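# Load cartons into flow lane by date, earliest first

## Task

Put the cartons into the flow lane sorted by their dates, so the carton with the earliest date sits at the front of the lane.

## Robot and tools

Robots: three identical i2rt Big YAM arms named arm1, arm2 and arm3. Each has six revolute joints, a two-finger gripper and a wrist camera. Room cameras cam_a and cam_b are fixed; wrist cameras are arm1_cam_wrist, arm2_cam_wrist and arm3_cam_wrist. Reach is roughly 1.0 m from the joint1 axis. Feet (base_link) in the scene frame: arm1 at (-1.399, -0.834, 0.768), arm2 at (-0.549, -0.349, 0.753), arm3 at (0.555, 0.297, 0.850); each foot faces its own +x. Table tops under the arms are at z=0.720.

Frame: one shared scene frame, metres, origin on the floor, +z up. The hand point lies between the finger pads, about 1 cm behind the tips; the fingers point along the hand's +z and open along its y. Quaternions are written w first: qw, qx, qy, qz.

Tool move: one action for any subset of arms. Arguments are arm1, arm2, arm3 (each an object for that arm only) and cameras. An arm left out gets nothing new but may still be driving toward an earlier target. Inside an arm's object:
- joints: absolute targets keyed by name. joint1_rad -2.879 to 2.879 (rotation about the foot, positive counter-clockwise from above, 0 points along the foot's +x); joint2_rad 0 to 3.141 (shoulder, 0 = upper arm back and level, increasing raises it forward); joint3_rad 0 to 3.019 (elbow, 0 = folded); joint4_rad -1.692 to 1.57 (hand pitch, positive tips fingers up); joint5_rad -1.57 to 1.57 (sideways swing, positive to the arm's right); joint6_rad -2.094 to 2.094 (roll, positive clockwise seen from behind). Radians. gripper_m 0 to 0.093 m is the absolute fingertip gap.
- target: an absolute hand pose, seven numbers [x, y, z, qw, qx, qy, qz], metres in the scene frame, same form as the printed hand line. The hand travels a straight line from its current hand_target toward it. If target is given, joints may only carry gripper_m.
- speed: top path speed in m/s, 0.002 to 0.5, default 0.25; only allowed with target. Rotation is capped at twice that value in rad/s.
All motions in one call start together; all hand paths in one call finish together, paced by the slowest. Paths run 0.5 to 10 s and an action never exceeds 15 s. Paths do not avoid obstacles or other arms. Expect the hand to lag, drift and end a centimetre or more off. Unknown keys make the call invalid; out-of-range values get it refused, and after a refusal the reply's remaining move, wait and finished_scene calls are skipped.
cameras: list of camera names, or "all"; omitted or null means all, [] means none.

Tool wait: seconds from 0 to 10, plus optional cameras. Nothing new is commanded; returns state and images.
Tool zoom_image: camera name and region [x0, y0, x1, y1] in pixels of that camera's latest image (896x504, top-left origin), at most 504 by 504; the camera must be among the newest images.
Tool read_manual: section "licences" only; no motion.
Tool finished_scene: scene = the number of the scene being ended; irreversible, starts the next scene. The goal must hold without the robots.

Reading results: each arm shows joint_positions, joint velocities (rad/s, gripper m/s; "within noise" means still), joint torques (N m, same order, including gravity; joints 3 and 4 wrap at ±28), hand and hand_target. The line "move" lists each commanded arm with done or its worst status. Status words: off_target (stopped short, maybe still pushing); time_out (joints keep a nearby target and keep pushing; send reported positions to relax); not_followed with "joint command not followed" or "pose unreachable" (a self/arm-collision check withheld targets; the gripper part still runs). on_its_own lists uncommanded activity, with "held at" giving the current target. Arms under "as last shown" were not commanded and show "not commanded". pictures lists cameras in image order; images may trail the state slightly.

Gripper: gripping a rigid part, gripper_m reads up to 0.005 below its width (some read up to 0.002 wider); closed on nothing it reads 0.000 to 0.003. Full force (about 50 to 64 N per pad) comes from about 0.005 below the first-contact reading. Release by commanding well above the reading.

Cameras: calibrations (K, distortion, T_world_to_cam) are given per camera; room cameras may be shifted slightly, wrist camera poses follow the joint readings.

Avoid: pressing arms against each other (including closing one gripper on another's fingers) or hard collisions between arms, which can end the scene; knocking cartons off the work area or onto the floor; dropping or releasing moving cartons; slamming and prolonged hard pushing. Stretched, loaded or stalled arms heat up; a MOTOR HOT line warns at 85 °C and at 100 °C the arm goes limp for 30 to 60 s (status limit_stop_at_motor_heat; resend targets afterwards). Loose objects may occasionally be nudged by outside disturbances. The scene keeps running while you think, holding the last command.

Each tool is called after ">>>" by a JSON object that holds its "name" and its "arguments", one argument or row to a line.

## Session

>>> {"name": "move", "arguments": {
  "arm3": {"joints": {"joint1_rad": 1.060, "joint2_rad": 2.195, "joint3_rad": 1.860, "joint4_rad": -1.265, "joint5_rad": 0.105, "joint6_rad": 1.935, "gripper_m": 0.093}},
  "cameras": ["all"]
}}

>>> {"name": "zoom_image", "arguments": {
  "camera": "cam_a",
  "region": [310, 160, 610, 400]
}}

Scene clock: 2.23 s.
Joint torques (N m): arm1=[0.85 10.11 4.77 1.83 0.11 -0.02] | arm2=[-0.15 9.82 5.94 2.24 -0.02 -0.03] | arm3=[0.03 -28.45 12.34 -0.16 0.23 0.16]
Heat: arm1: hottest joint3_rad 37 °C; arm2: hottest joint3_rad 39 °C; arm3: hottest joint2_rad 36 °C.
move: arm3 done
Joint velocities: within noise
arm1.joint_positions: joint1_rad=-0.673 joint2_rad=+0.309 joint3_rad=+1.652 joint4_rad=-1.445 joint5_rad=+0.074 joint6_rad=+0.649 gripper_m=+0.09396
arm1.joint_status: not commanded
arm1.hand: x=-1.4166 y=-0.8303 z=+1.4250 quat_wxyz=(-0.314, -0.735, +0.110, +0.590) (m; scene frame)
arm1.hand_target: x=-1.4143 y=-0.8293 z=+1.4309 quat_wxyz=(-0.317, -0.730, +0.109, +0.595) (m; scene frame)
arm1.hand_status: not commanded
arm2.joint_positions: joint1_rad=+0.476 joint2_rad=+0.332 joint3_rad=+1.575 joint4_rad=-1.257 joint5_rad=-0.072 joint6_rad=+0.112 gripper_m=+0.09396
arm2.joint_status: not commanded
arm2.hand: x=-0.6104 y=-0.3497 z=+1.4288 quat_wxyz=(+0.047, +0.714, -0.041, -0.697) (m; scene frame)
arm2.hand_target: x=-0.6039 y=-0.3501 z=+1.4336 quat_wxyz=(+0.046, +0.708, -0.040, -0.704) (m; scene frame)
arm2.hand_status: not commanded
arm3.joint_positions: joint1_rad=+1.058 joint2_rad=+2.185 joint3_rad=+1.835 joint4_rad=-1.256 joint5_rad=+0.103 joint6_rad=+1.926 gripper_m=+0.09309
arm3.joint_status: all done
arm3.hand: x=+0.7423 y=-0.3207 z=+0.8754 quat_wxyz=(+0.000, -0.998, +0.015, +0.054) (m; scene frame)
arm3.hand_target: x=+0.7456 y=-0.3261 z=+0.8781 quat_wxyz=(-0.004, -0.998, +0.018, +0.053) (m; scene frame)
arm3.hand_status: not commanded
pictures: arm1_cam_wrist, arm2_cam_wrist, arm3_cam_wrist, cam_a, cam_b
camera_calibration:
arm1_cam_wrist: T_world_to_cam=[[-0.233768, 0.772482, -0.590444, 1.15493], [0.800646, -0.191608, -0.567673, 1.7818], [-0.551651, -0.60544, -0.573693, -0.343166], [0, 0, 0, 1]] pos_world=[-1.34591, -0.758522, 1.49653]
arm2_cam_wrist: T_world_to_cam=[[0.00677818, 0.992873, -0.118983, 0.519388], [0.585577, -0.100392, -0.804376, 1.47966], [-0.810588, -0.0642217, -0.582084, 0.437273], [0, 0, 0, 1]] pos_world=[-0.515525, -0.339059, 1.50653]
arm3_cam_wrist: T_world_to_cam=[[0.0458041, 0.998927, -0.00686378, 0.293239], [0.86152, -0.0360237, 0.506444, -1.09262], [0.505654, -0.0291105, -0.862245, 0.493133], [0, 0, 0, 1]] pos_world=[0.678525, -0.317929, 0.980565]

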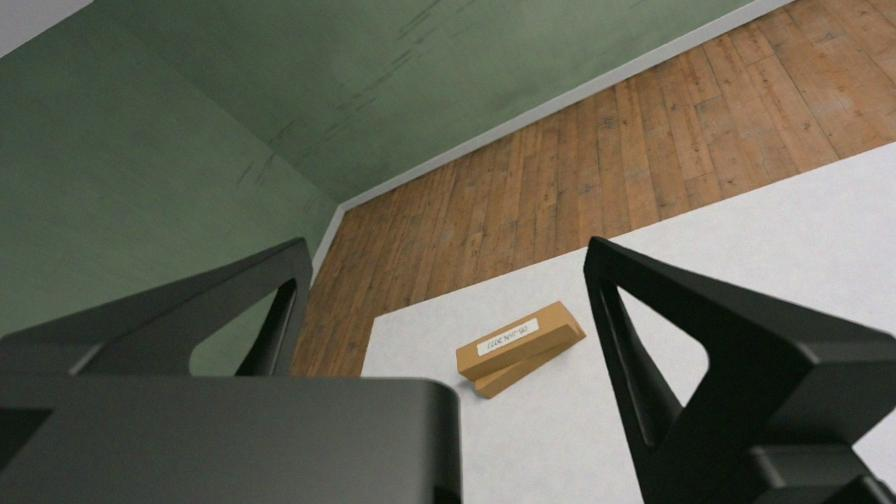

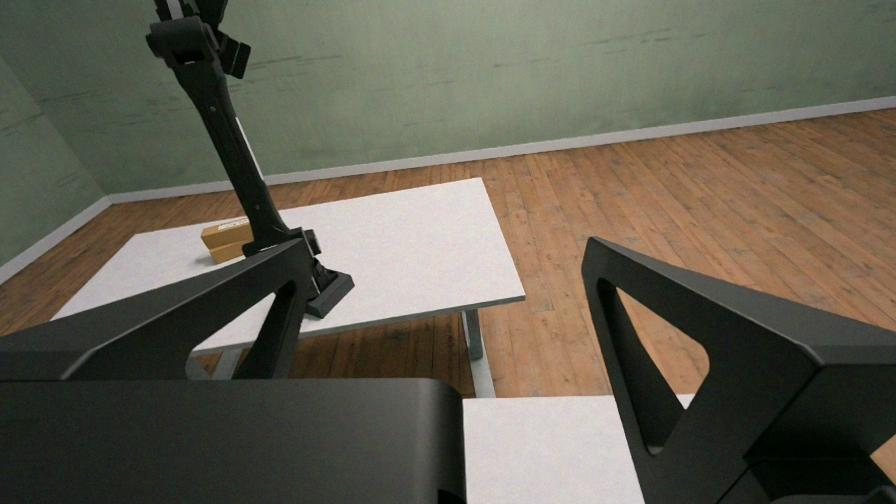

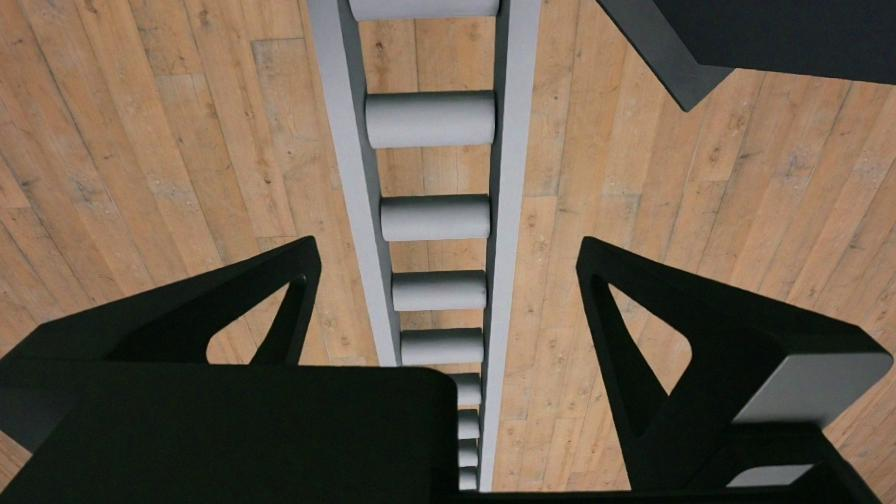

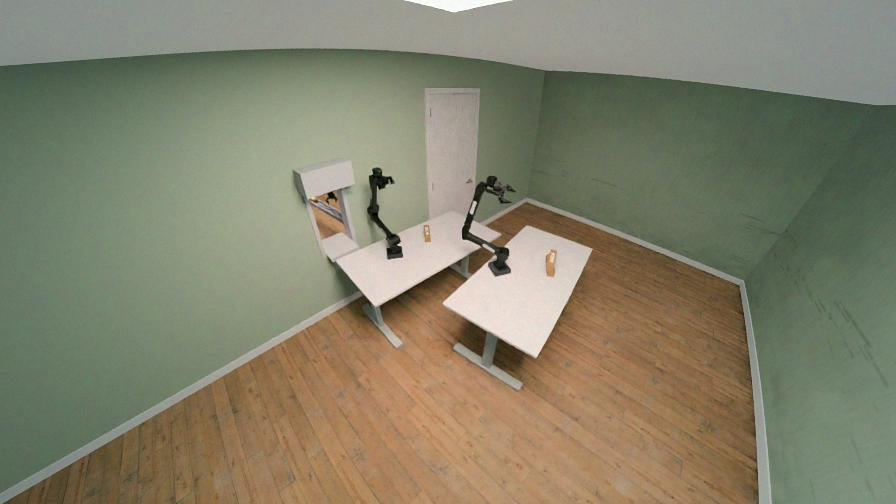

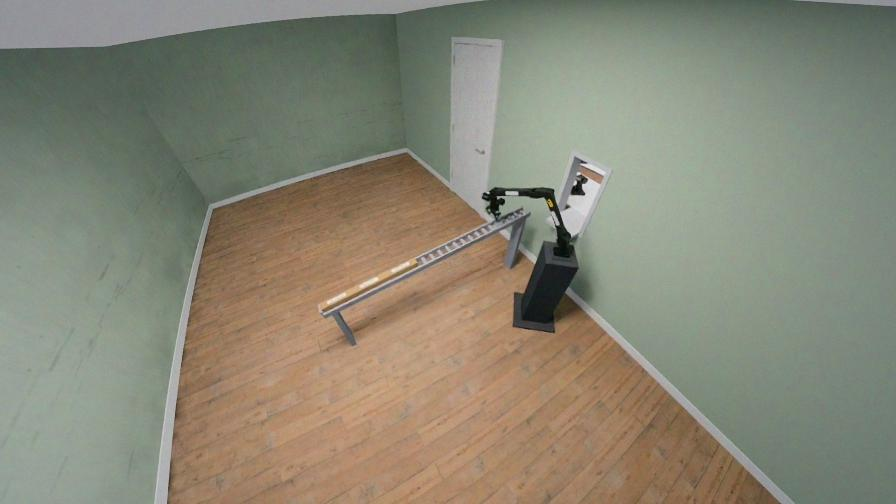

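Scaled by 1.680 from the camera's 896x504 image, which has a finer 1280x720 frame.

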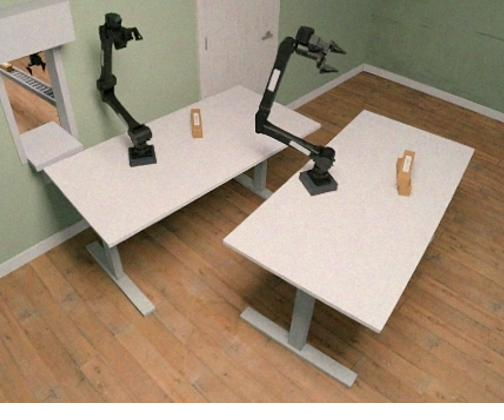

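>>> {"name": "move", "arguments": {
  "arm1": {"joints": {"joint1_rad": -0.213, "joint2_rad": 1.607, "joint3_rad": 1.321, "joint4_rad": -1.284, "joint5_rad": 0, "joint6_rad": -1.096, "gripper_m": 0.093}},
  "arm2": {"joints": {"joint1_rad": 2.082, "joint2_rad": 1.458, "joint3_rad": 0.979, "joint4_rad": -1.092, "joint5_rad": 0, "joint6_rad": -0.90, "gripper_m": 0.093}},
  "arm3": {"joints": {"joint1_rad": -0.218, "joint2_rad": 1.418, "joint3_rad": 0.959, "joint4_rad": -1.112, "joint5_rad": 0, "joint6_rad": 0.618, "gripper_m": 0.093}},
  "cameras": ["arm1_cam_wrist", "arm2_cam_wrist"]
}}

Scene clock: 29.93 s.
Joint torques (N m): arm1=[1.61 -15.5 9.11 0.29 -0.08 -0.08] | arm2=[0.26 -9.05 8.1 0.25 -0.08 -0.12] | arm3=[-0.44 -14.39 10 0.31 0.02 -0.02]
Heat: arm1: hottest joint3_rad 38 °C; arm2: hottest joint3_rad 40 °C; arm3: hottest joint3_rad 39 °C.
move: arm1 done; arm2 done; arm3 done
Joint velocities: arm1=[within noise] | arm2=[within noise] | arm3=[-0.005 -0.005 -0.017 -0.017 -0.007 -0.154 0.001]
arm1.joint_positions: joint1_rad=-0.227 joint2_rad=+1.612 joint3_rad=+1.308 joint4_rad=-1.291 joint5_rad=+0.001 joint6_rad=-1.087 gripper_m=+0.09310
arm1.joint_status: all done
arm1.hand: x=-1.7010 y=-1.1866 z=+0.9110 quat_wxyz=(+0.000, -0.561, -0.828, -0.015) (m; scene frame)
arm1.hand_target: x=-1.7000 y=-1.1956 z=+0.9177 quat_wxyz=(+0.001, -0.552, -0.834, -0.003) (m; scene frame)
arm1.hand_status: not commanded
arm2.joint_positions: joint1_rad=+2.077 joint2_rad=+1.448 joint3_rad=+0.992 joint4_rad=-1.090 joint5_rad=+0.000 joint6_rad=-0.889 gripper_m=+0.09308
arm2.joint_status: all done
arm2.hand: x=-0.5628 y=-0.7396 z=+0.8581 quat_wxyz=(+0.011, +0.350, +0.937, -0.015) (m; scene frame)
arm2.hand_target: x=-0.5609 y=-0.7336 z=+0.8502 quat_wxyz=(+0.006, +0.342, +0.940, -0.004) (m; scene frame)
arm2.hand_status: not commanded
arm3.joint_positions: joint1_rad=-0.212 joint2_rad=+1.420 joint3_rad=+0.958 joint4_rad=-1.111 joint5_rad=+0.002 joint6_rad=+0.627 gripper_m=+0.09309
arm3.joint_status: all done
arm3.hand: x=+0.2510 y=+0.0799 z=+0.9482 quat_wxyz=(+0.002, -1.000, +0.001, -0.002) (m; scene frame)
arm3.hand_target: x=+0.2496 y=+0.0812 z=+0.9495 quat_wxyz=(+0.000, -1.000, +0.000, -0.001) (m; scene frame)
arm3.hand_status: not commanded
pictures: arm1_cam_wrist, arm2_cam_wrist
camera_calibration:
arm1_cam_wrist: T_world_to_cam=[[-0.926633, -0.372662, -0.0497469, -1.96985], [-0.316382, 0.701435, 0.638664, -0.289909], [-0.203112, 0.607546, -0.767876, 1.19844], [0, 0, 0, 1]] pos_world=[-1.67363, -1.25885, 1.00742]
arm2_cam_wrist: T_world_to_cam=[[-0.651937, -0.757487, 0.0345151, -0.958704], [-0.625772, 0.563166, 0.539679, -0.390867], [-0.428238, 0.330238, -0.841163, 0.84791], [0, 0, 0, 1]] pos_world=[-0.506501, -0.786096, 0.957263]

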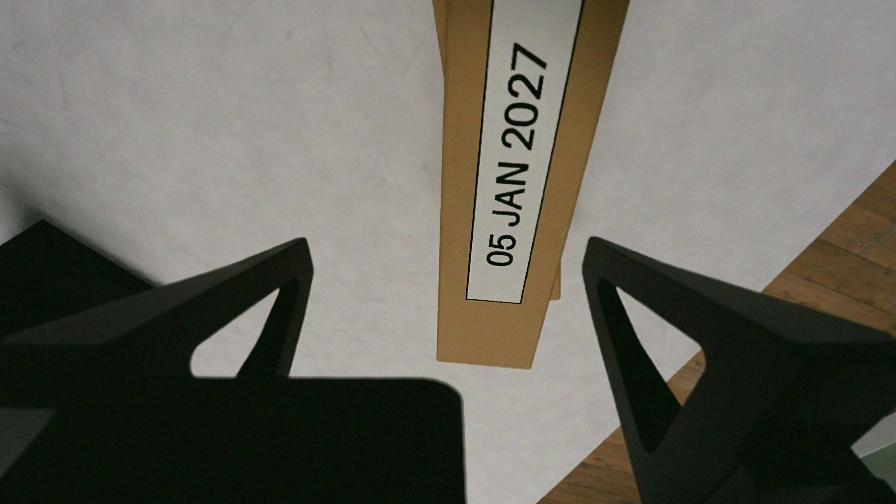

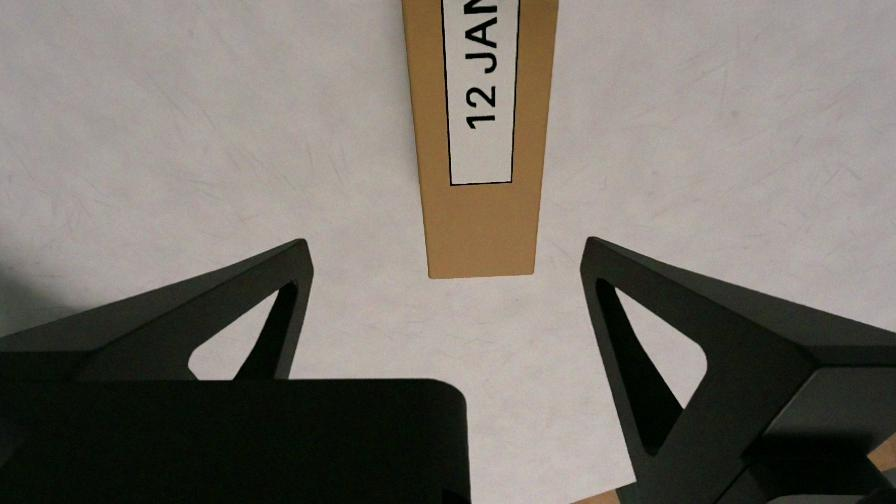

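>>> {"name": "move", "arguments": {
  "arm1": {"target": [-1.738, -1.205, 0.868, 0, 0.5736, 0.8192, 0], "speed": 0.25},
  "arm2": {"target": [-0.511, -0.797, 0.845, 0, 0.342, 0.9397, 0], "speed": 0.25},
  "cameras": ["arm1_cam_wrist", "arm2_cam_wrist"]
}}

Scene clock: 47.87 s.
Joint torques (N m): arm1=[-1.38 -17.79 9.84 0.43 -0.09 0] | arm2=[0.15 -10.46 12.86 -0.09 -0.01 0.09] | arm3=[-0.5 -14.39 10.03 0.34 0.01 -0.03]
Heat: arm1: hottest joint3_rad 39 °C; arm2: hottest joint3_rad 41 °C; arm3: hottest joint3_rad 40 °C.
move: arm1 off_target; arm2 off_target
Joint velocities: within noise
arm1.joint_positions: joint1_rad=-0.245 joint2_rad=+1.731 joint3_rad=+1.308 joint4_rad=-1.187 joint5_rad=+0.000 joint6_rad=-1.087 gripper_m=+0.09310
arm1.joint_status: not commanded
arm1.hand: x=-1.7230 y=-1.1991 z=+0.8561 quat_wxyz=(-0.002, -0.568, -0.822, -0.022) (m; scene frame)
arm1.hand_target: x=-1.7376 y=-1.2045 z=+0.8683 quat_wxyz=(+0.000, -0.574, -0.819, +0.000) (m; scene frame)
arm1.hand_status: off_target (0.020 m and 2.6 deg from the pose sent, 0.060 m and 2.4 deg at the start)
arm2.joint_positions: joint1_rad=+2.197 joint2_rad=+1.611 joint3_rad=+1.108 joint4_rad=-1.106 joint5_rad=+0.006 joint6_rad=-0.795 gripper_m=+0.09308
arm2.joint_status: not commanded
arm2.hand: x=-0.5135 y=-0.7767 z=+0.8347 quat_wxyz=(-0.004, +0.338, +0.941, +0.012) (m; scene frame)
arm2.hand_target: x=-0.5110 y=-0.7962 z=+0.8452 quat_wxyz=(+0.000, +0.342, +0.940, +0.000) (m; scene frame)
arm2.hand_status: off_target (0.023 m and 1.6 deg from the pose sent, 0.079 m and 2.3 deg at the start)
arm3: as last shown
pictures: arm1_cam_wrist, arm2_cam_wrist
camera_calibration:
arm1_cam_wrist: T_world_to_cam=[[-0.932439, -0.355709, -0.0634734, -1.9755], [-0.310929, 0.700415, 0.642449, -0.248169], [-0.184067, 0.618781, -0.763695, 1.20217], [0, 0, 0, 1]] pos_world=[-1.69792, -1.27276, 0.952134]
arm2_cam_wrist: T_world_to_cam=[[-0.63194, -0.774983, -0.0072558, -0.922366], [-0.634589, 0.51204, 0.578888, -0.403364], [-0.444914, 0.370427, -0.815374, 0.862737], [0, 0, 0, 1]] pos_world=[-0.455007, -0.827862, 0.930264]

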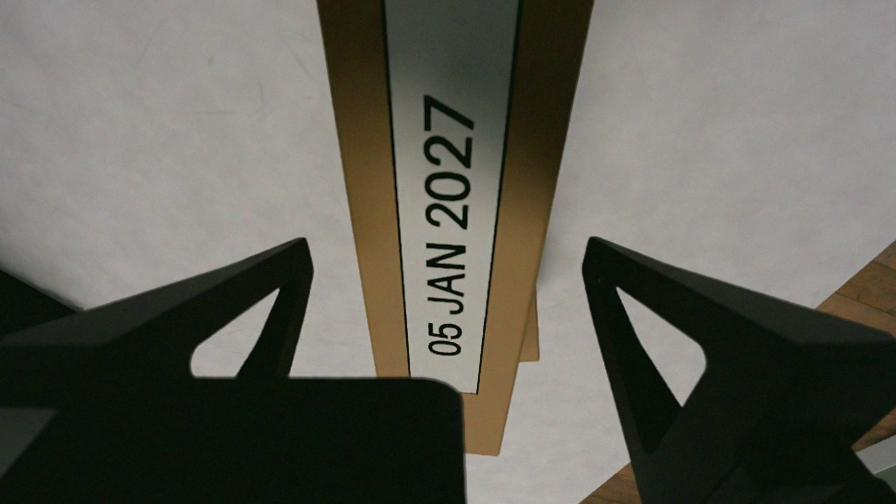

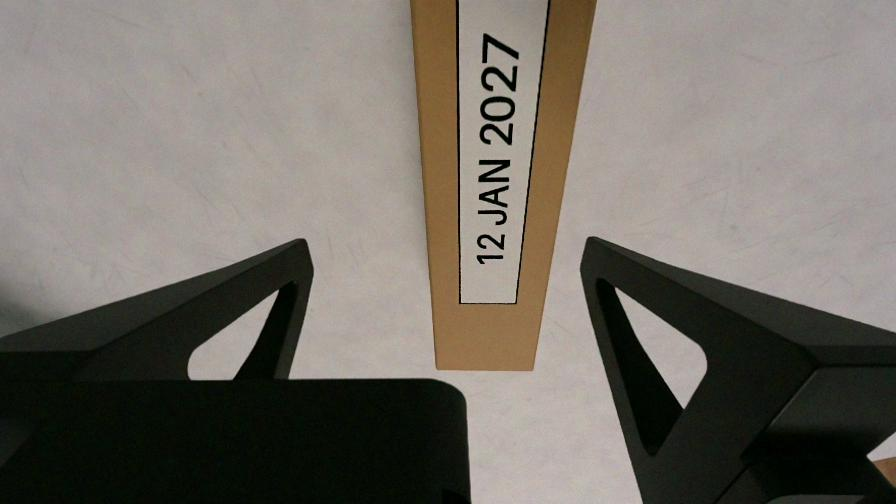

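>>> {"name": "move", "arguments": {
  "arm1": {"target": [-1.744, -1.189, 0.797, 0, 0.5736, 0.8192, 0], "speed": 0.2},
  "cameras": []
}}

>>> {"name": "move", "arguments": {
  "arm1": {"joints": {"gripper_m": 0.048}},
  "cameras": []
}}

>>> {"name": "move", "arguments": {
  "arm1": {"target": [-1.744, -1.189, 0.92, 0, 0.5736, 0.8192, 0], "speed": 0.25},
  "cameras": []
}}

>>> {"name": "move", "arguments": {
  "arm1": {"target": [-1.612, -1.142, 0.95, 0, 0.5736, 0.8192, 0], "speed": 0.3},
  "cameras": ["arm1_cam_wrist"]
}}

Scene clock: 62.77 s.
Joint torques (N m): arm1=[-0.21 -16.5 7.82 0.5 -0.08 -0.06] | arm2=[0.09 -10.46 12.92 -0.14 -0.02 0.09] | arm3=[-0.32 -14.39 9.98 0.34 0.01 -0.02]
Heat: arm1: hottest joint3_rad 40 °C; arm2: hottest joint3_rad 47 °C; arm3: hottest joint3_rad 41 °C.
move: arm1 off_target
Joint velocities: within noise
arm1.joint_positions: joint1_rad=-0.275 joint2_rad=+1.800 joint3_rad=+1.217 joint4_rad=-1.006 joint5_rad=+0.000 joint6_rad=-1.112 gripper_m=+0.09310
arm1.joint_status: not commanded
arm1.hand: x=-1.7340 y=-1.1888 z=+0.7925 quat_wxyz=(-0.001, -0.571, -0.821, -0.012) (m; scene frame)
arm1.hand_target: x=-1.7439 y=-1.1888 z=+0.7971 quat_wxyz=(+0.000, -0.574, -0.819, +0.000) (m; scene frame)
arm1.hand_status: off_target (0.011 m and 1.4 deg from the pose sent, 0.064 m and 2.6 deg at the start)
arm2.joint_positions: joint1_rad=+2.197 joint2_rad=+1.611 joint3_rad=+1.108 joint4_rad=-1.106 joint5_rad=+0.006 joint6_rad=-0.794 gripper_m=+0.09308
arm2.joint_status: not commanded
arm2.hand: x=-0.5136 y=-0.7766 z=+0.8347 quat_wxyz=(-0.005, +0.338, +0.941, +0.012) (m; scene frame)
arm2.hand_target: x=-0.5111 y=-0.7962 z=+0.8452 quat_wxyz=(+0.000, +0.342, +0.940, +0.000) (m; scene frame)
arm2.hand_status: not commanded
arm3: as last shown
pictures: none
No camera images: "cameras" was empty.

Scene clock: 63.37 s.
Joint torques (N m): arm1=[-0.56 -17.44 7.66 0.46 0.1 -0.01] | arm2=[0.09 -10.52 12.9 -0.16 -0.02 0.1] | arm3=[-0.26 -14.39 9.95 0.31 -0.01 -0.03]
Heat: arm1: hottest joint3_rad 40 °C; arm2: hottest joint3_rad 47 °C; arm3: hottest joint3_rad 41 °C.
move: arm1 off_target
Joint velocities: within noise
arm1.joint_positions: joint1_rad=-0.275 joint2_rad=+1.800 joint3_rad=+1.216 joint4_rad=-1.006 joint5_rad=-0.005 joint6_rad=-1.117 gripper_m=+0.06062
arm1.joint_status: gripper_m off_target (ended at +0.06065, target +0.04800)
arm1.hand: x=-1.7332 y=-1.1891 z=+0.7923 quat_wxyz=(-0.003, -0.569, -0.822, -0.012) (m; scene frame)
arm1.hand_target: x=-1.7439 y=-1.1889 z=+0.7971 quat_wxyz=(+0.000, -0.574, -0.819, +0.000) (m; scene frame)
arm1.hand_status: not commanded
arm2, arm3: as last shown
pictures: none
No camera images: "cameras" was empty.

Scene clock: 64.93 s.
Joint torques (N m): arm1=[-0.62 -19.72 14.17 -0.7 -0.14 -0.02] | arm2=[0.09 -10.52 12.89 -0.16 -0.02 0.09] | arm3=[-0.21 -14.21 9.99 0.35 0 -0.03]
Heat: arm1: hottest joint3_rad 41 °C; arm2: hottest joint3_rad 48 °C; arm3: hottest joint3_rad 41 °C.
move: arm1 off_target
Joint velocities: within noise
arm1.joint_positions: joint1_rad=-0.275 joint2_rad=+1.699 joint3_rad=+1.300 joint4_rad=-1.278 joint5_rad=+0.002 joint6_rad=-1.117 gripper_m=+0.06062
arm1.joint_status: not commanded
arm1.hand: x=-1.7175 y=-1.1710 z=+0.8697 quat_wxyz=(-0.006, -0.568, -0.821, -0.055) (m; scene frame)
arm1.hand_target: x=-1.7412 y=-1.1861 z=+0.9201 quat_wxyz=(+0.001, -0.573, -0.819, +0.000) (m; scene frame)
arm1.hand_status: off_target (0.060 m and 6.4 deg from the pose sent, 0.128 m and 1.6 deg at the start; pose on its path clipped on 9 of 47 steps)
arm2, arm3: as last shown
pictures: none
No camera images: "cameras" was empty.

Scene clock: 66.47 s.
Joint torques (N m): arm1=[1.44 -14.74 10.97 -0.4 -0.08 0.1] | arm2=[0.15 -10.52 12.92 -0.14 -0.02 0.09] | arm3=[-0.5 -14.51 9.99 0.27 0 -0.03]
Heat: arm1: hottest joint3_rad 41 °C; arm2: hottest joint3_rad 48 °C; arm3: hottest joint3_rad 41 °C.
move: arm1 off_target
Joint velocities: within noise
arm1.joint_positions: joint1_rad=-0.136 joint2_rad=+1.374 joint3_rad=+1.075 joint4_rad=-1.330 joint5_rad=-0.001 joint6_rad=-0.963 gripper_m=+0.06062
arm1.joint_status: not commanded
arm1.hand: x=-1.6104 y=-1.1324 z=+0.9226 quat_wxyz=(+0.000, -0.575, -0.818, -0.032) (m; scene frame)
arm1.hand_target: x=-1.6116 y=-1.1412 z=+0.9496 quat_wxyz=(+0.000, -0.574, -0.819, +0.000) (m; scene frame)
arm1.hand_status: off_target (0.029 m and 3.7 deg from the pose sent, 0.136 m and 6.4 deg at the start)
arm2, arm3: as last shown
pictures: arm1_cam_wrist
camera_calibration:
arm1_cam_wrist: T_world_to_cam=[[-0.937199, -0.340224, -0.0768457, -1.82034], [-0.305151, 0.693072, 0.653095, -0.311316], [-0.168939, 0.63553, -0.753367, 1.26622], [0, 0, 0, 1]] pos_world=[-1.5871, -1.20828, 1.01736]

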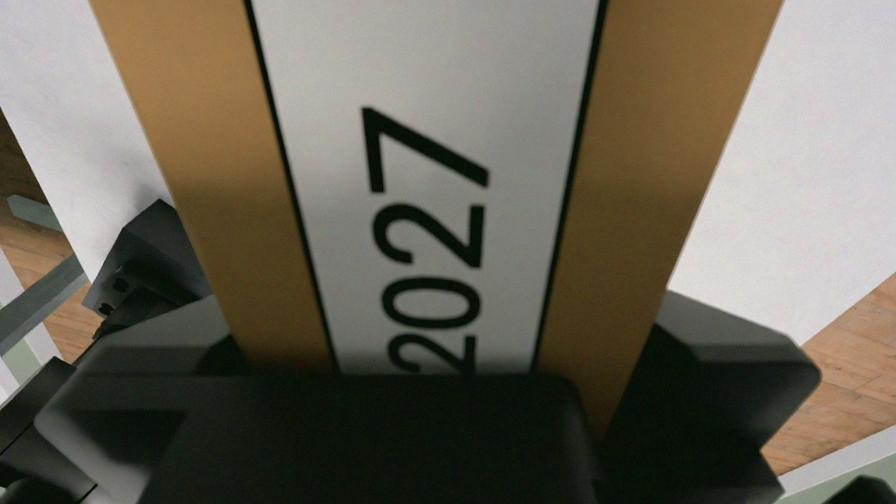

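>>> {"name": "move", "arguments": {
  "arm1": {"target": [-1.575, -1.133, 0.885, 0, 0.5736, 0.8192, 0], "speed": 0.3},
  "cameras": ["arm1_cam_wrist", "cam_a"]
}}

Scene clock: 80.10 s.
Joint torques (N m): arm1=[1.55 -13.98 10.04 0.17 -0.06 0.1] | arm2=[0.15 -10.46 12.9 -0.16 -0.02 0.09] | arm3=[-0.38 -14.45 9.99 0.35 0 -0.04]
Heat: arm1: hottest joint3_rad 42 °C; arm2: hottest joint3_rad 51 °C; arm3: hottest joint3_rad 41 °C.
move: arm1 off_target
Joint velocities: within noise
arm1.joint_positions: joint1_rad=-0.064 joint2_rad=+1.364 joint3_rad=+0.882 joint4_rad=-1.170 joint5_rad=-0.001 joint6_rad=-0.890 gripper_m=+0.06062
arm1.joint_status: not commanded
arm1.hand: x=-1.5697 y=-1.1155 z=+0.8584 quat_wxyz=(+0.003, -0.575, -0.817, -0.044) (m; scene frame)
arm1.hand_target: x=-1.5744 y=-1.1320 z=+0.8848 quat_wxyz=(+0.000, -0.573, -0.819, +0.000) (m; scene frame)
arm1.hand_status: off_target (0.032 m and 5.0 deg from the pose sent, 0.052 m and 3.7 deg at the start)
arm2, arm3: as last shown
pictures: arm1_cam_wrist, cam_a
camera_calibration:
arm1_cam_wrist: T_world_to_cam=[[-0.93703, -0.336714, -0.0927344, -1.76357], [-0.309778, 0.678672, 0.665914, -0.30311], [-0.161286, 0.652708, -0.740242, 1.2339], [0, 0, 0, 1]] pos_world=[-1.5474, -1.19348, 0.951687]

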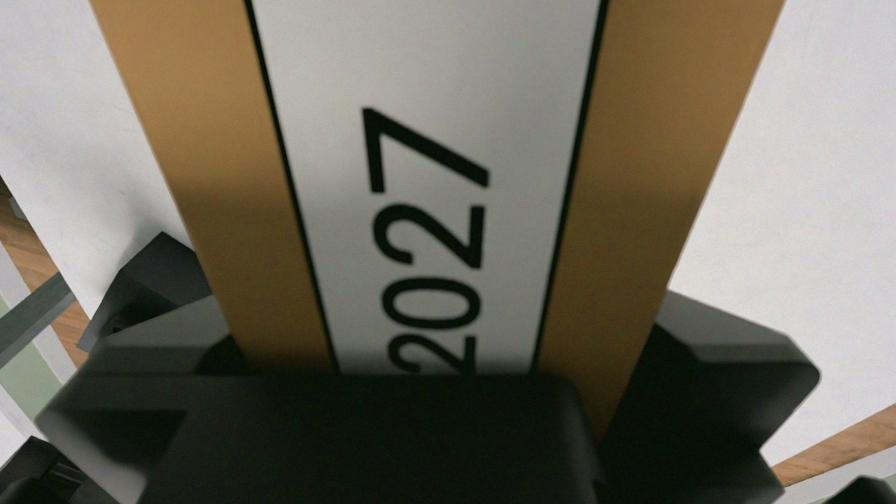

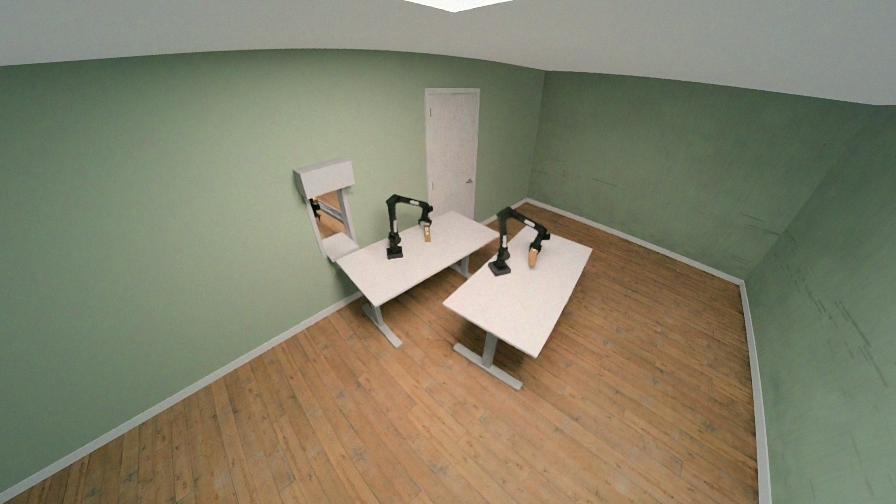

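>>> {"name": "zoom_image", "arguments": {
  "camera": "cam_a",
  "region": [480, 200, 600, 290]
}}

Scaled by 4.200 from the camera's 896x504 image, which has a finer 1280x720 frame.

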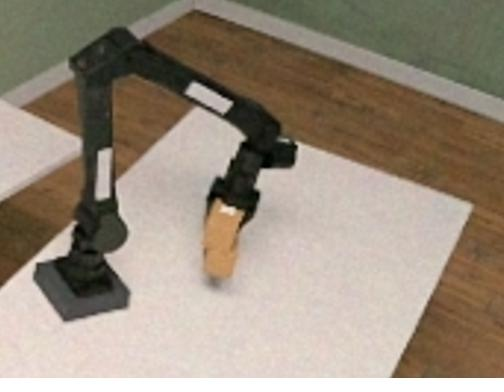

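>>> {"name": "zoom_image", "arguments": {
  "camera": "cam_a",
  "region": [515, 230, 555, 275]
}}

>>> {"name": "move", "arguments": {
  "arm1": {"target": [-1.575, -1.133, 1.0, 0, 0.5736, 0.8192, 0], "speed": 0.35},
  "cameras": ["arm1_cam_wrist", "cam_a", "cam_b"]
}}

>>> {"name": "zoom_image", "arguments": {
  "camera": "cam_a",
  "region": [500, 200, 580, 270]
}}

Scaled by 11.200 from the camera's 896x504 image, which has a finer 1280x720 frame.

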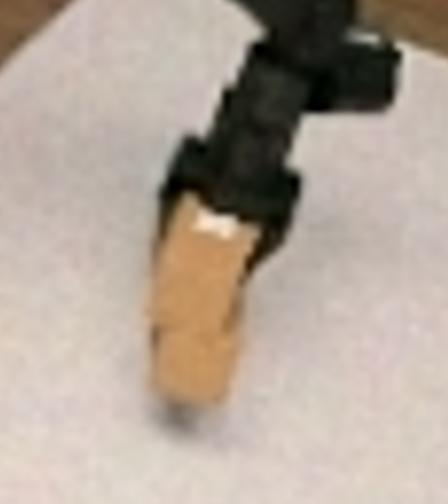

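Scene clock: 91.37 s.
Joint torques (N m): arm1=[1.55 -11.46 15.61 -0.7 -0.06 0.09] | arm2=[0.15 -10.52 12.92 -0.18 -0.02 0.09] | arm3=[-0.21 -14.39 9.95 0.32 0 -0.02]
Heat: arm1: hottest joint3_rad 43 °C; arm2: hottest joint3_rad 53 °C; arm3: hottest joint3_rad 41 °C.
move: arm1 off_target
Joint velocities: within noise
arm1.joint_positions: joint1_rad=-0.064 joint2_rad=+1.256 joint3_rad=+1.058 joint4_rad=-1.467 joint5_rad=-0.001 joint6_rad=-0.889 gripper_m=+0.06062
arm1.joint_status: not commanded
arm1.hand: x=-1.5657 y=-1.1089 z=+0.9575 quat_wxyz=(+0.003, -0.575, -0.816, -0.050) (m; scene frame)
arm1.hand_target: x=-1.5734 y=-1.1301 z=+0.9994 quat_wxyz=(-0.001, -0.574, -0.819, +0.000) (m; scene frame)
arm1.hand_status: off_target (0.050 m and 5.7 deg from the pose sent, 0.143 m and 5.0 deg at the start; pose on its path clipped on 8 of 43 steps)
arm2, arm3: as last shown
pictures: arm1_cam_wrist, cam_a, cam_b
camera_calibration:
arm1_cam_wrist: T_world_to_cam=[[-0.936802, -0.334541, -0.102391, -1.73635], [-0.313268, 0.671793, 0.671236, -0.390405], [-0.15577, 0.660891, -0.734138, 1.31547], [0, 0, 0, 1]] pos_world=[-1.544, -1.18799, 1.05]

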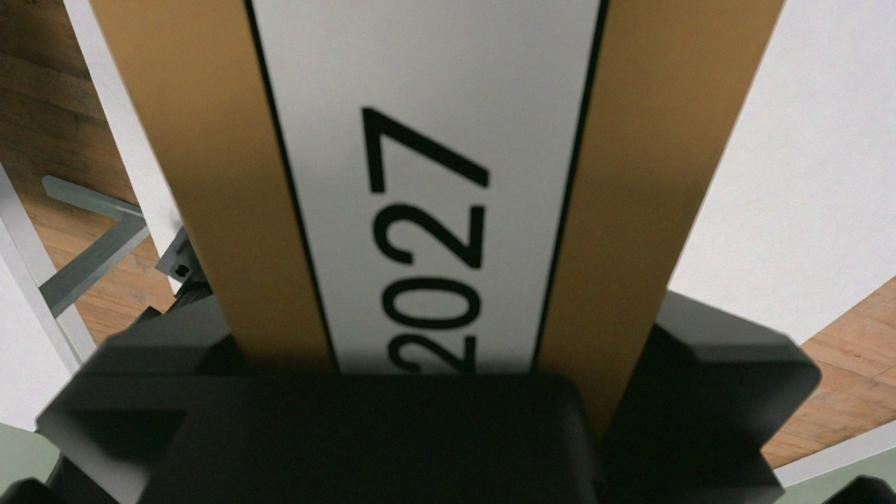

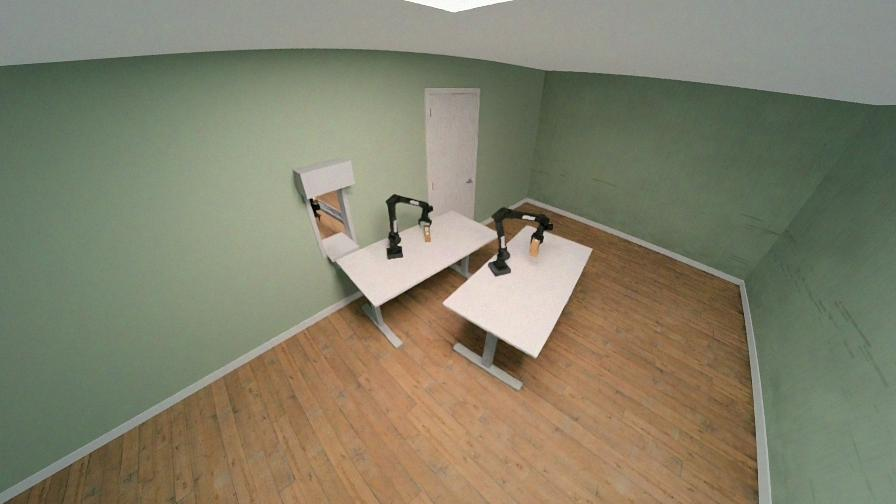

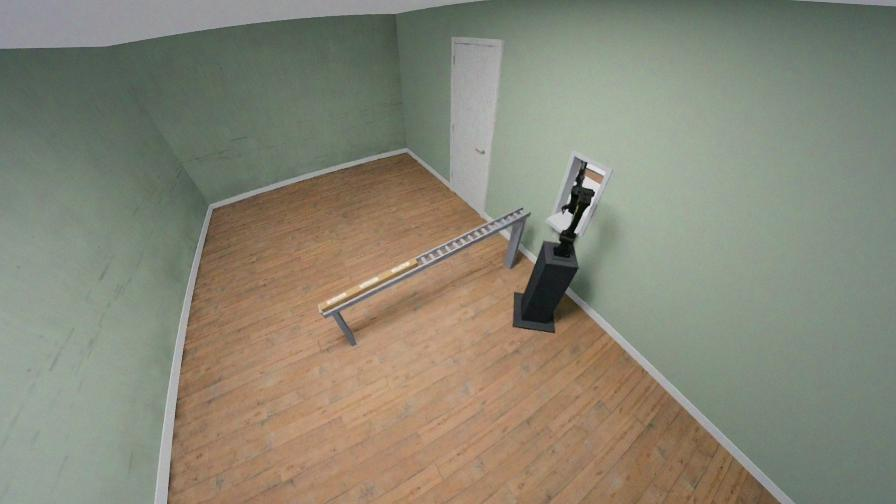

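Scaled by 6.300 from the camera's 896x504 image, which has a finer 1280x720 frame.

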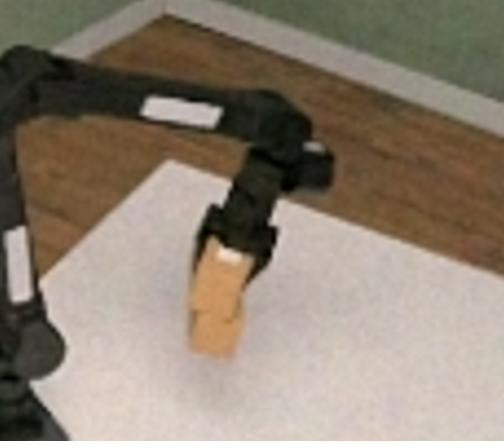

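>>> {"name": "move", "arguments": {
  "arm1": {"target": [-1.615, -1.145, 0.825, 0.002, 0.574, 0.8175, -0.045], "speed": 0.2},
  "cameras": []
}}

>>> {"name": "move", "arguments": {
  "arm1": {"target": [-1.615, -1.145, 0.803, 0.002, 0.574, 0.8175, -0.04], "speed": 0.1},
  "cameras": ["cam_a"]
}}

>>> {"name": "zoom_image", "arguments": {
  "camera": "cam_a",
  "region": [500, 215, 570, 275]
}}

Scene clock: 110.87 s.
Joint torques (N m): arm1=[-0.73 -13.74 8.98 0.59 -0.24 -0.04] | arm2=[0.15 -10.52 12.9 -0.14 -0.02 0.09] | arm3=[-0.15 -14.33 9.96 0.36 -0.01 -0.04]
Heat: arm1: hottest joint3_rad 47 °C; arm2: hottest joint3_rad 56 °C; arm3: hottest joint3_rad 42 °C.
move: arm1 off_target
Joint velocities: within noise
arm1.joint_positions: joint1_rad=-0.111 joint2_rad=+1.463 joint3_rad=+0.816 joint4_rad=-0.903 joint5_rad=+0.001 joint6_rad=-0.945 gripper_m=+0.06062
arm1.joint_status: not commanded
arm1.hand: x=-1.5994 y=-1.1314 z=+0.8040 quat_wxyz=(+0.001, -0.572, -0.820, +0.008) (m; scene frame)
arm1.hand_target: x=-1.6146 y=-1.1443 z=+0.8252 quat_wxyz=(-0.001, -0.574, -0.818, +0.045) (m; scene frame)
arm1.hand_status: off_target (0.030 m and 4.3 deg from the pose sent, 0.146 m and 10.9 deg at the start)
arm2: as last shown
arm3.joint_positions: joint1_rad=-0.212 joint2_rad=+1.420 joint3_rad=+0.958 joint4_rad=-1.111 joint5_rad=+0.002 joint6_rad=+0.627 gripper_m=+0.09309
arm3.joint_status: not commanded
arm3.hand: x=+0.2510 y=+0.0799 z=+0.9482 quat_wxyz=(+0.002, -1.000, +0.001, -0.002) (m; scene frame)
arm3.hand_target: x=+0.2496 y=+0.0812 z=+0.9495 quat_wxyz=(+0.000, -1.000, +0.000, -0.001) (m; scene frame)
arm3.hand_status: not commanded
pictures: none
No camera images: "cameras" was empty.

Scene clock: 111.83 s.
Joint torques (N m): arm1=[-0.5 -12.81 8.06 0.77 -0.01 -0.04] | arm2=[0.09 -10.46 12.9 -0.14 -0.02 0.09] | arm3=[-0.32 -14.33 9.94 0.34 -0.01 -0.03]
Heat: arm1: hottest joint3_rad 47 °C; arm2: hottest joint3_rad 56 °C; arm3: hottest joint3_rad 42 °C.
move: arm1 off_target
Joint velocities: within noise
arm1.joint_positions: joint1_rad=-0.112 joint2_rad=+1.494 joint3_rad=+0.805 joint4_rad=-0.854 joint5_rad=-0.004 joint6_rad=-0.948 gripper_m=+0.06062
arm1.joint_status: not commanded
arm1.hand: x=-1.6008 y=-1.1344 z=+0.7902 quat_wxyz=(-0.002, -0.571, -0.821, +0.011) (m; scene frame)
arm1.hand_target: x=-1.6147 y=-1.1445 z=+0.8034 quat_wxyz=(-0.002, -0.574, -0.818, +0.040) (m; scene frame)
arm1.hand_status: off_target (0.022 m and 3.4 deg from the pose sent, 0.021 m and 3.7 deg at the start)
arm2, arm3: as last shown
pictures: cam_a

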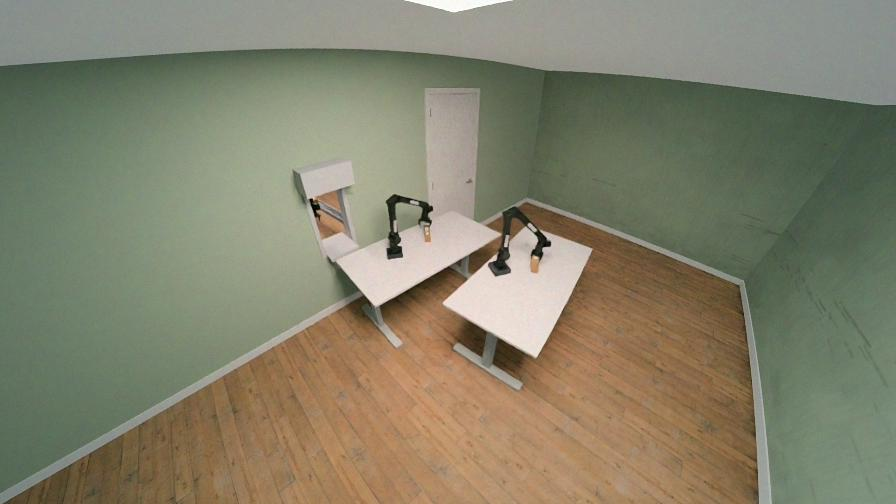

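Scaled by 7.200 from the camera's 896x504 image, which has a finer 1280x720 frame.

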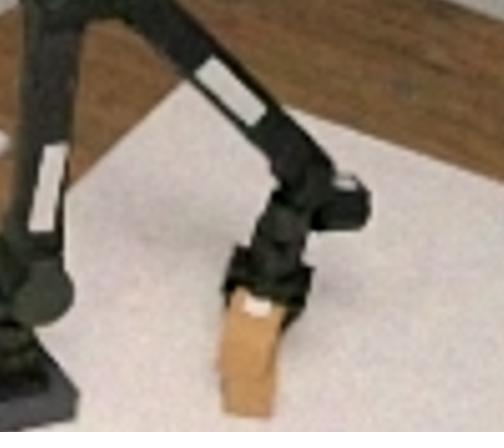

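>>> {"name": "move", "arguments": {
  "arm1": {"joints": {"gripper_m": 0.093}},
  "cameras": []
}}

>>> {"name": "move", "arguments": {
  "arm1": {"target": [-1.615, -1.145, 0.868, 0, 0.5736, 0.8192, 0], "speed": 0.25},
  "cameras": ["arm1_cam_wrist"]
}}

Scene clock: 115.93 s.
Joint torques (N m): arm1=[-0.62 -12.1 8.14 0.58 -0.03 -0.03] | arm2=[0.15 -10.46 12.89 -0.16 -0.02 0.09] | arm3=[-0.26 -14.51 10 0.31 0 -0.02]
Heat: arm1: hottest joint3_rad 47 °C; arm2: hottest joint3_rad 56 °C; arm3: hottest joint3_rad 42 °C.
move: arm1 done
Joint velocities: within noise
arm1.joint_positions: joint1_rad=-0.112 joint2_rad=+1.488 joint3_rad=+0.805 joint4_rad=-0.847 joint5_rad=-0.004 joint6_rad=-0.948 gripper_m=+0.09283
arm1.joint_status: all done
arm1.hand: x=-1.6021 y=-1.1362 z=+0.7923 quat_wxyz=(-0.002, -0.571, -0.821, +0.017) (m; scene frame)
arm1.hand_target: x=-1.6147 y=-1.1445 z=+0.8033 quat_wxyz=(-0.002, -0.574, -0.818, +0.040) (m; scene frame)
arm1.hand_status: not commanded
arm2.joint_positions: joint1_rad=+2.197 joint2_rad=+1.611 joint3_rad=+1.108 joint4_rad=-1.106 joint5_rad=+0.006 joint6_rad=-0.794 gripper_m=+0.09308
arm2.joint_status: not commanded
arm2.hand: x=-0.5136 y=-0.7766 z=+0.8347 quat_wxyz=(-0.005, +0.338, +0.941, +0.012) (m; scene frame)
arm2.hand_target: x=-0.5111 y=-0.7962 z=+0.8452 quat_wxyz=(+0.000, +0.342, +0.940, +0.000) (m; scene frame)
arm2.hand_status: not commanded
arm3: as last shown
pictures: none
No camera images: "cameras" was empty.

Scene clock: 117.13 s.
Joint torques (N m): arm1=[-0.44 -11.46 10.86 -0.1 0.07 -0.05] | arm2=[0.09 -10.46 12.9 -0.17 -0.02 0.09] | arm3=[-0.32 -14.51 9.92 0.29 0 -0.02]
Heat: arm1: hottest joint3_rad 47 °C; arm2: hottest joint3_rad 56 °C; arm3: hottest joint3_rad 42 °C.
move: arm1 off_target
Joint velocities: within noise
arm1.joint_positions: joint1_rad=-0.112 joint2_rad=+1.424 joint3_rad=+0.925 joint4_rad=-1.103 joint5_rad=-0.003 joint6_rad=-0.948 gripper_m=+0.09293
arm1.joint_status: not commanded
arm1.hand: x=-1.6007 y=-1.1340 z=+0.8523 quat_wxyz=(-0.001, -0.571, -0.821, -0.018) (m; scene frame)
arm1.hand_target: x=-1.6146 y=-1.1444 z=+0.8681 quat_wxyz=(+0.000, -0.574, -0.819, +0.000) (m; scene frame)
arm1.hand_status: off_target (0.024 m and 2.1 deg from the pose sent, 0.077 m and 2.0 deg at the start)
arm2, arm3: as last shown
pictures: arm1_cam_wrist
camera_calibration:
arm1_cam_wrist: T_world_to_cam=[[-0.934998, -0.350271, -0.055576, -1.84323], [-0.302301, 0.705191, 0.641342, -0.23302], [-0.185452, 0.616454, -0.76524, 1.17796], [0, 0, 0, 1]] pos_world=[-1.57541, -1.20746, 0.948425]

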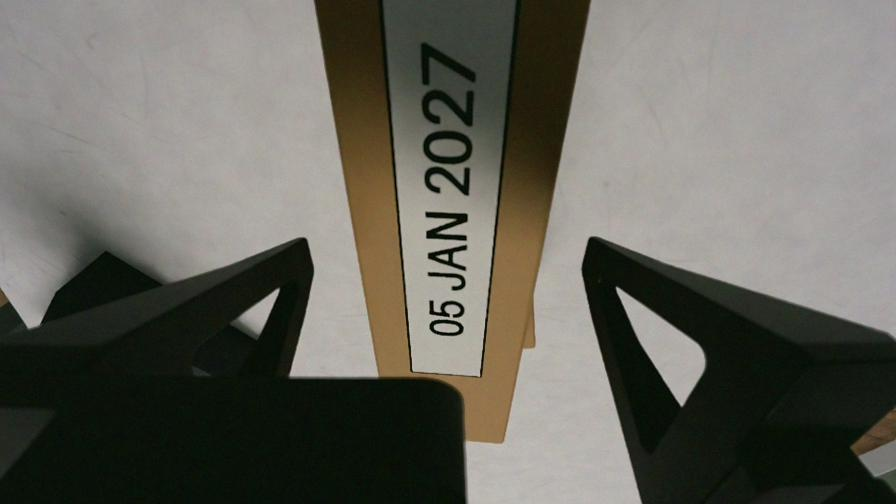

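>>> {"name": "move", "arguments": {
  "arm1": {"target": [-1.617, -1.140, 0.819, 0, 0.5736, 0.8192, 0], "speed": 0.2},
  "cameras": []
}}

>>> {"name": "move", "arguments": {
  "arm1": {"joints": {"gripper_m": 0.048}},
  "cameras": []
}}

>>> {"name": "move", "arguments": {
  "arm1": {"target": [-1.617, -1.140, 0.90, 0, 0.5736, 0.8192, 0], "speed": 0.2},
  "cameras": ["arm1_cam_wrist", "cam_a"]
}}

>>> {"name": "zoom_image", "arguments": {
  "camera": "cam_a",
  "region": [500, 215, 570, 275]
}}

Scene clock: 124.50 s.
Joint torques (N m): arm1=[-0.73 -11.46 7.34 0.51 0.04 -0.08] | arm2=[0.15 -10.46 12.92 -0.16 -0.02 0.09] | arm3=[-0.44 -14.45 9.99 0.31 0 -0.03]
Heat: arm1: hottest joint3_rad 47 °C; arm2: hottest joint3_rad 57 °C; arm3: hottest joint3_rad 42 °C.
move: arm1 done
Joint velocities: within noise
arm1.joint_positions: joint1_rad=-0.121 joint2_rad=+1.485 joint3_rad=+0.887 joint4_rad=-0.983 joint5_rad=-0.002 joint6_rad=-0.959 gripper_m=+0.09293
arm1.joint_status: not commanded
arm1.hand: x=-1.6085 y=-1.1394 z=+0.8182 quat_wxyz=(-0.001, -0.570, -0.822, -0.008) (m; scene frame)
arm1.hand_target: x=-1.6169 y=-1.1399 z=+0.8190 quat_wxyz=(+0.000, -0.574, -0.819, +0.000) (m; scene frame)
arm1.hand_status: done (0.009 m and 1.0 deg from the pose sent, 0.037 m and 2.1 deg at the start)
arm2, arm3: as last shown
pictures: none
No camera images: "cameras" was empty.

Scene clock: 125.13 s.
Joint torques (N m): arm1=[-0.67 -11.52 7.46 0.44 0.13 -0.05] | arm2=[0.03 -10.46 12.9 -0.16 -0.02 0.09] | arm3=[-0.38 -14.45 9.96 0.28 0.02 -0.04]
Heat: arm1: hottest joint3_rad 47 °C; arm2: hottest joint3_rad 57 °C; arm3: hottest joint3_rad 42 °C.
move: arm1 off_target
Joint velocities: within noise
arm1.joint_positions: joint1_rad=-0.121 joint2_rad=+1.485 joint3_rad=+0.886 joint4_rad=-0.980 joint5_rad=-0.004 joint6_rad=-0.961 gripper_m=+0.06022
arm1.joint_status: gripper_m off_target (ended at +0.06025, target +0.04800)
arm1.hand: x=-1.6083 y=-1.1396 z=+0.8179 quat_wxyz=(-0.001, -0.570, -0.822, -0.007) (m; scene frame)
arm1.hand_target: x=-1.6170 y=-1.1399 z=+0.8191 quat_wxyz=(+0.000, -0.574, -0.819, +0.000) (m; scene frame)
arm1.hand_status: not commanded
arm2, arm3: as last shown
pictures: none
No camera images: "cameras" was empty.

Scene clock: 126.43 s.
Joint torques (N m): arm1=[-0.56 -12.57 12.6 -0.36 0 -0.05] | arm2=[0.15 -10.46 12.9 -0.14 -0.02 0.09] | arm3=[-0.62 -14.33 9.99 0.36 0.01 -0.01]
Heat: arm1: hottest joint3_rad 47 °C; arm2: hottest joint3_rad 57 °C; arm3: hottest joint3_rad 42 °C.
move: arm1 off_target
Joint velocities: within noise
arm1.joint_positions: joint1_rad=-0.121 joint2_rad=+1.395 joint3_rad=+0.950 joint4_rad=-1.192 joint5_rad=+0.000 joint6_rad=-0.961 gripper_m=+0.06023
arm1.joint_status: not commanded
arm1.hand: x=-1.5981 y=-1.1234 z=+0.8711 quat_wxyz=(+0.001, -0.569, -0.821, -0.036) (m; scene frame)
arm1.hand_target: x=-1.6160 y=-1.1385 z=+0.9001 quat_wxyz=(+0.001, -0.574, -0.819, +0.000) (m; scene frame)
arm1.hand_status: off_target (0.038 m and 4.1 deg from the pose sent, 0.083 m and 1.0 deg at the start)
arm2, arm3: as last shown
pictures: arm1_cam_wrist, cam_a
camera_calibration:
arm1_cam_wrist: T_world_to_cam=[[-0.932654, -0.35112, -0.0828978, -1.80936], [-0.316236, 0.685052, 0.656276, -0.30967], [-0.173642, 0.638293, -0.749954, 1.21638], [0, 0, 0, 1]] pos_world=[-1.57422, -1.19957, 0.965468]

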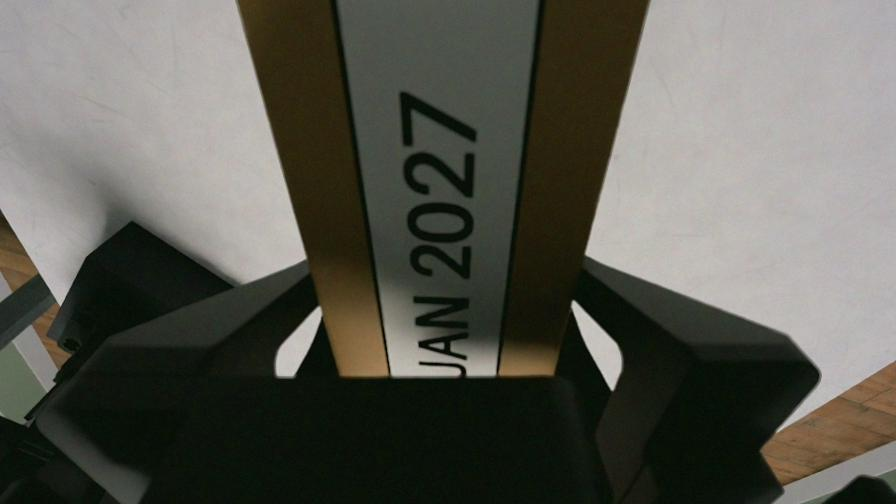

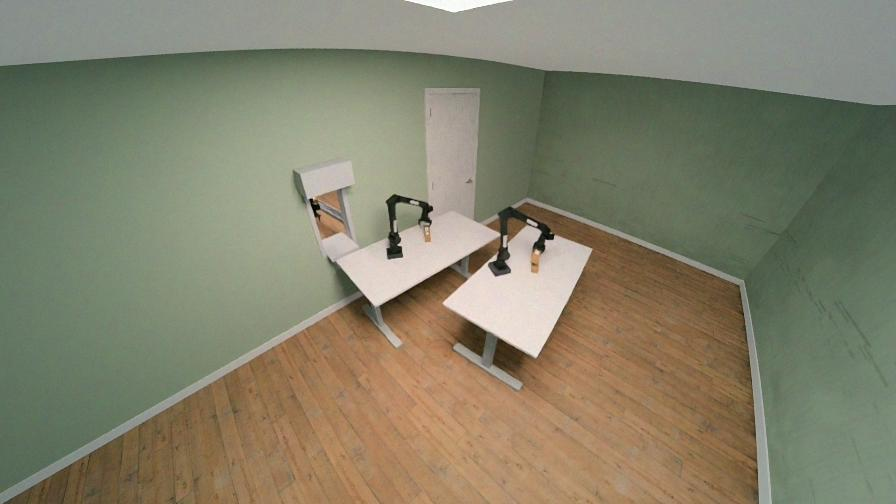

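Scaled by 7.200 from the camera's 896x504 image, which has a finer 1280x720 frame.

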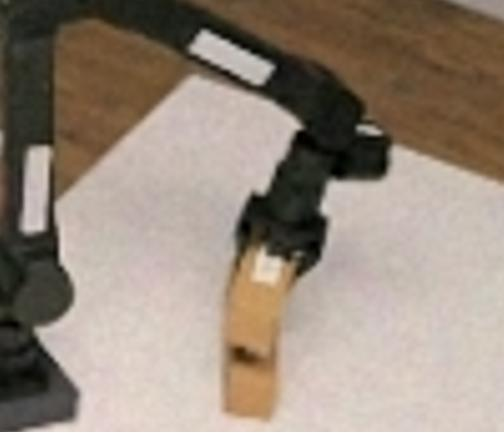

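>>> {"name": "move", "arguments": {
  "arm1": {"target": [-1.752, -1.192, 0.91, 0, 0.5736, 0.8192, 0], "speed": 0.4},
  "cameras": ["arm1_cam_wrist"]
}}

Scene clock: 131.80 s.
Joint torques (N m): arm1=[0.03 -18.02 13.52 -0.38 -0.07 -0.04] | arm2=[0.09 -10.46 12.9 -0.14 -0.02 0.09] | arm3=[-0.44 -14.21 9.92 0.31 0 -0.03]
Heat: arm1: hottest joint3_rad 47 °C; arm2: hottest joint3_rad 57 °C; arm3: hottest joint3_rad 42 °C.
move: arm1 off_target
Joint velocities: within noise
arm1.joint_positions: joint1_rad=-0.293 joint2_rad=+1.701 joint3_rad=+1.324 joint4_rad=-1.265 joint5_rad=+0.000 joint6_rad=-1.119 gripper_m=+0.06023
arm1.joint_status: not commanded
arm1.hand: x=-1.7319 y=-1.1746 z=+0.8763 quat_wxyz=(-0.005, -0.575, -0.817, -0.038) (m; scene frame)
arm1.hand_target: x=-1.7504 y=-1.1903 z=+0.9103 quat_wxyz=(+0.000, -0.574, -0.819, +0.000) (m; scene frame)
arm1.hand_status: off_target (0.043 m and 4.4 deg from the pose sent, 0.173 m and 4.1 deg at the start; pose on its path clipped on 6 of 46 steps)
arm2, arm3: as last shown
pictures: arm1_cam_wrist
camera_calibration:
arm1_cam_wrist: T_world_to_cam=[[-0.936502, -0.338161, -0.0927971, -1.93459], [-0.31395, 0.690682, 0.651455, -0.305603], [-0.156203, 0.639222, -0.752991, 1.26364], [0, 0, 0, 1]] pos_world=[-1.71031, -1.25088, 0.971074]

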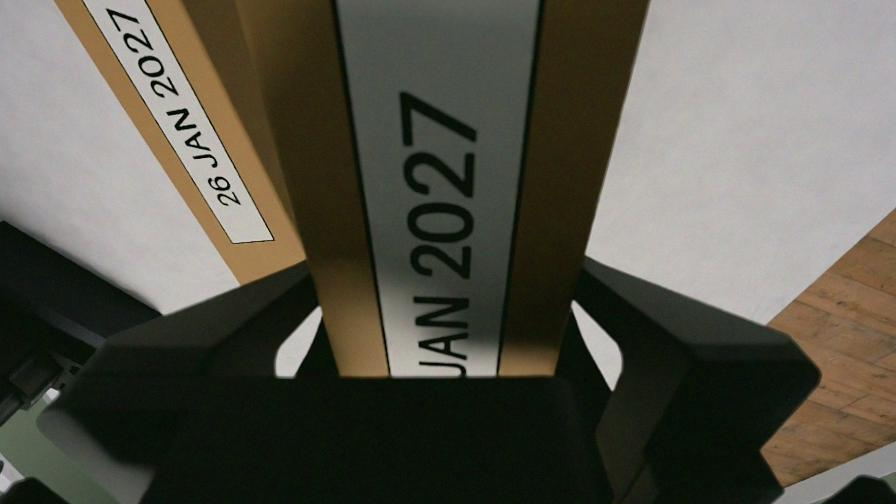

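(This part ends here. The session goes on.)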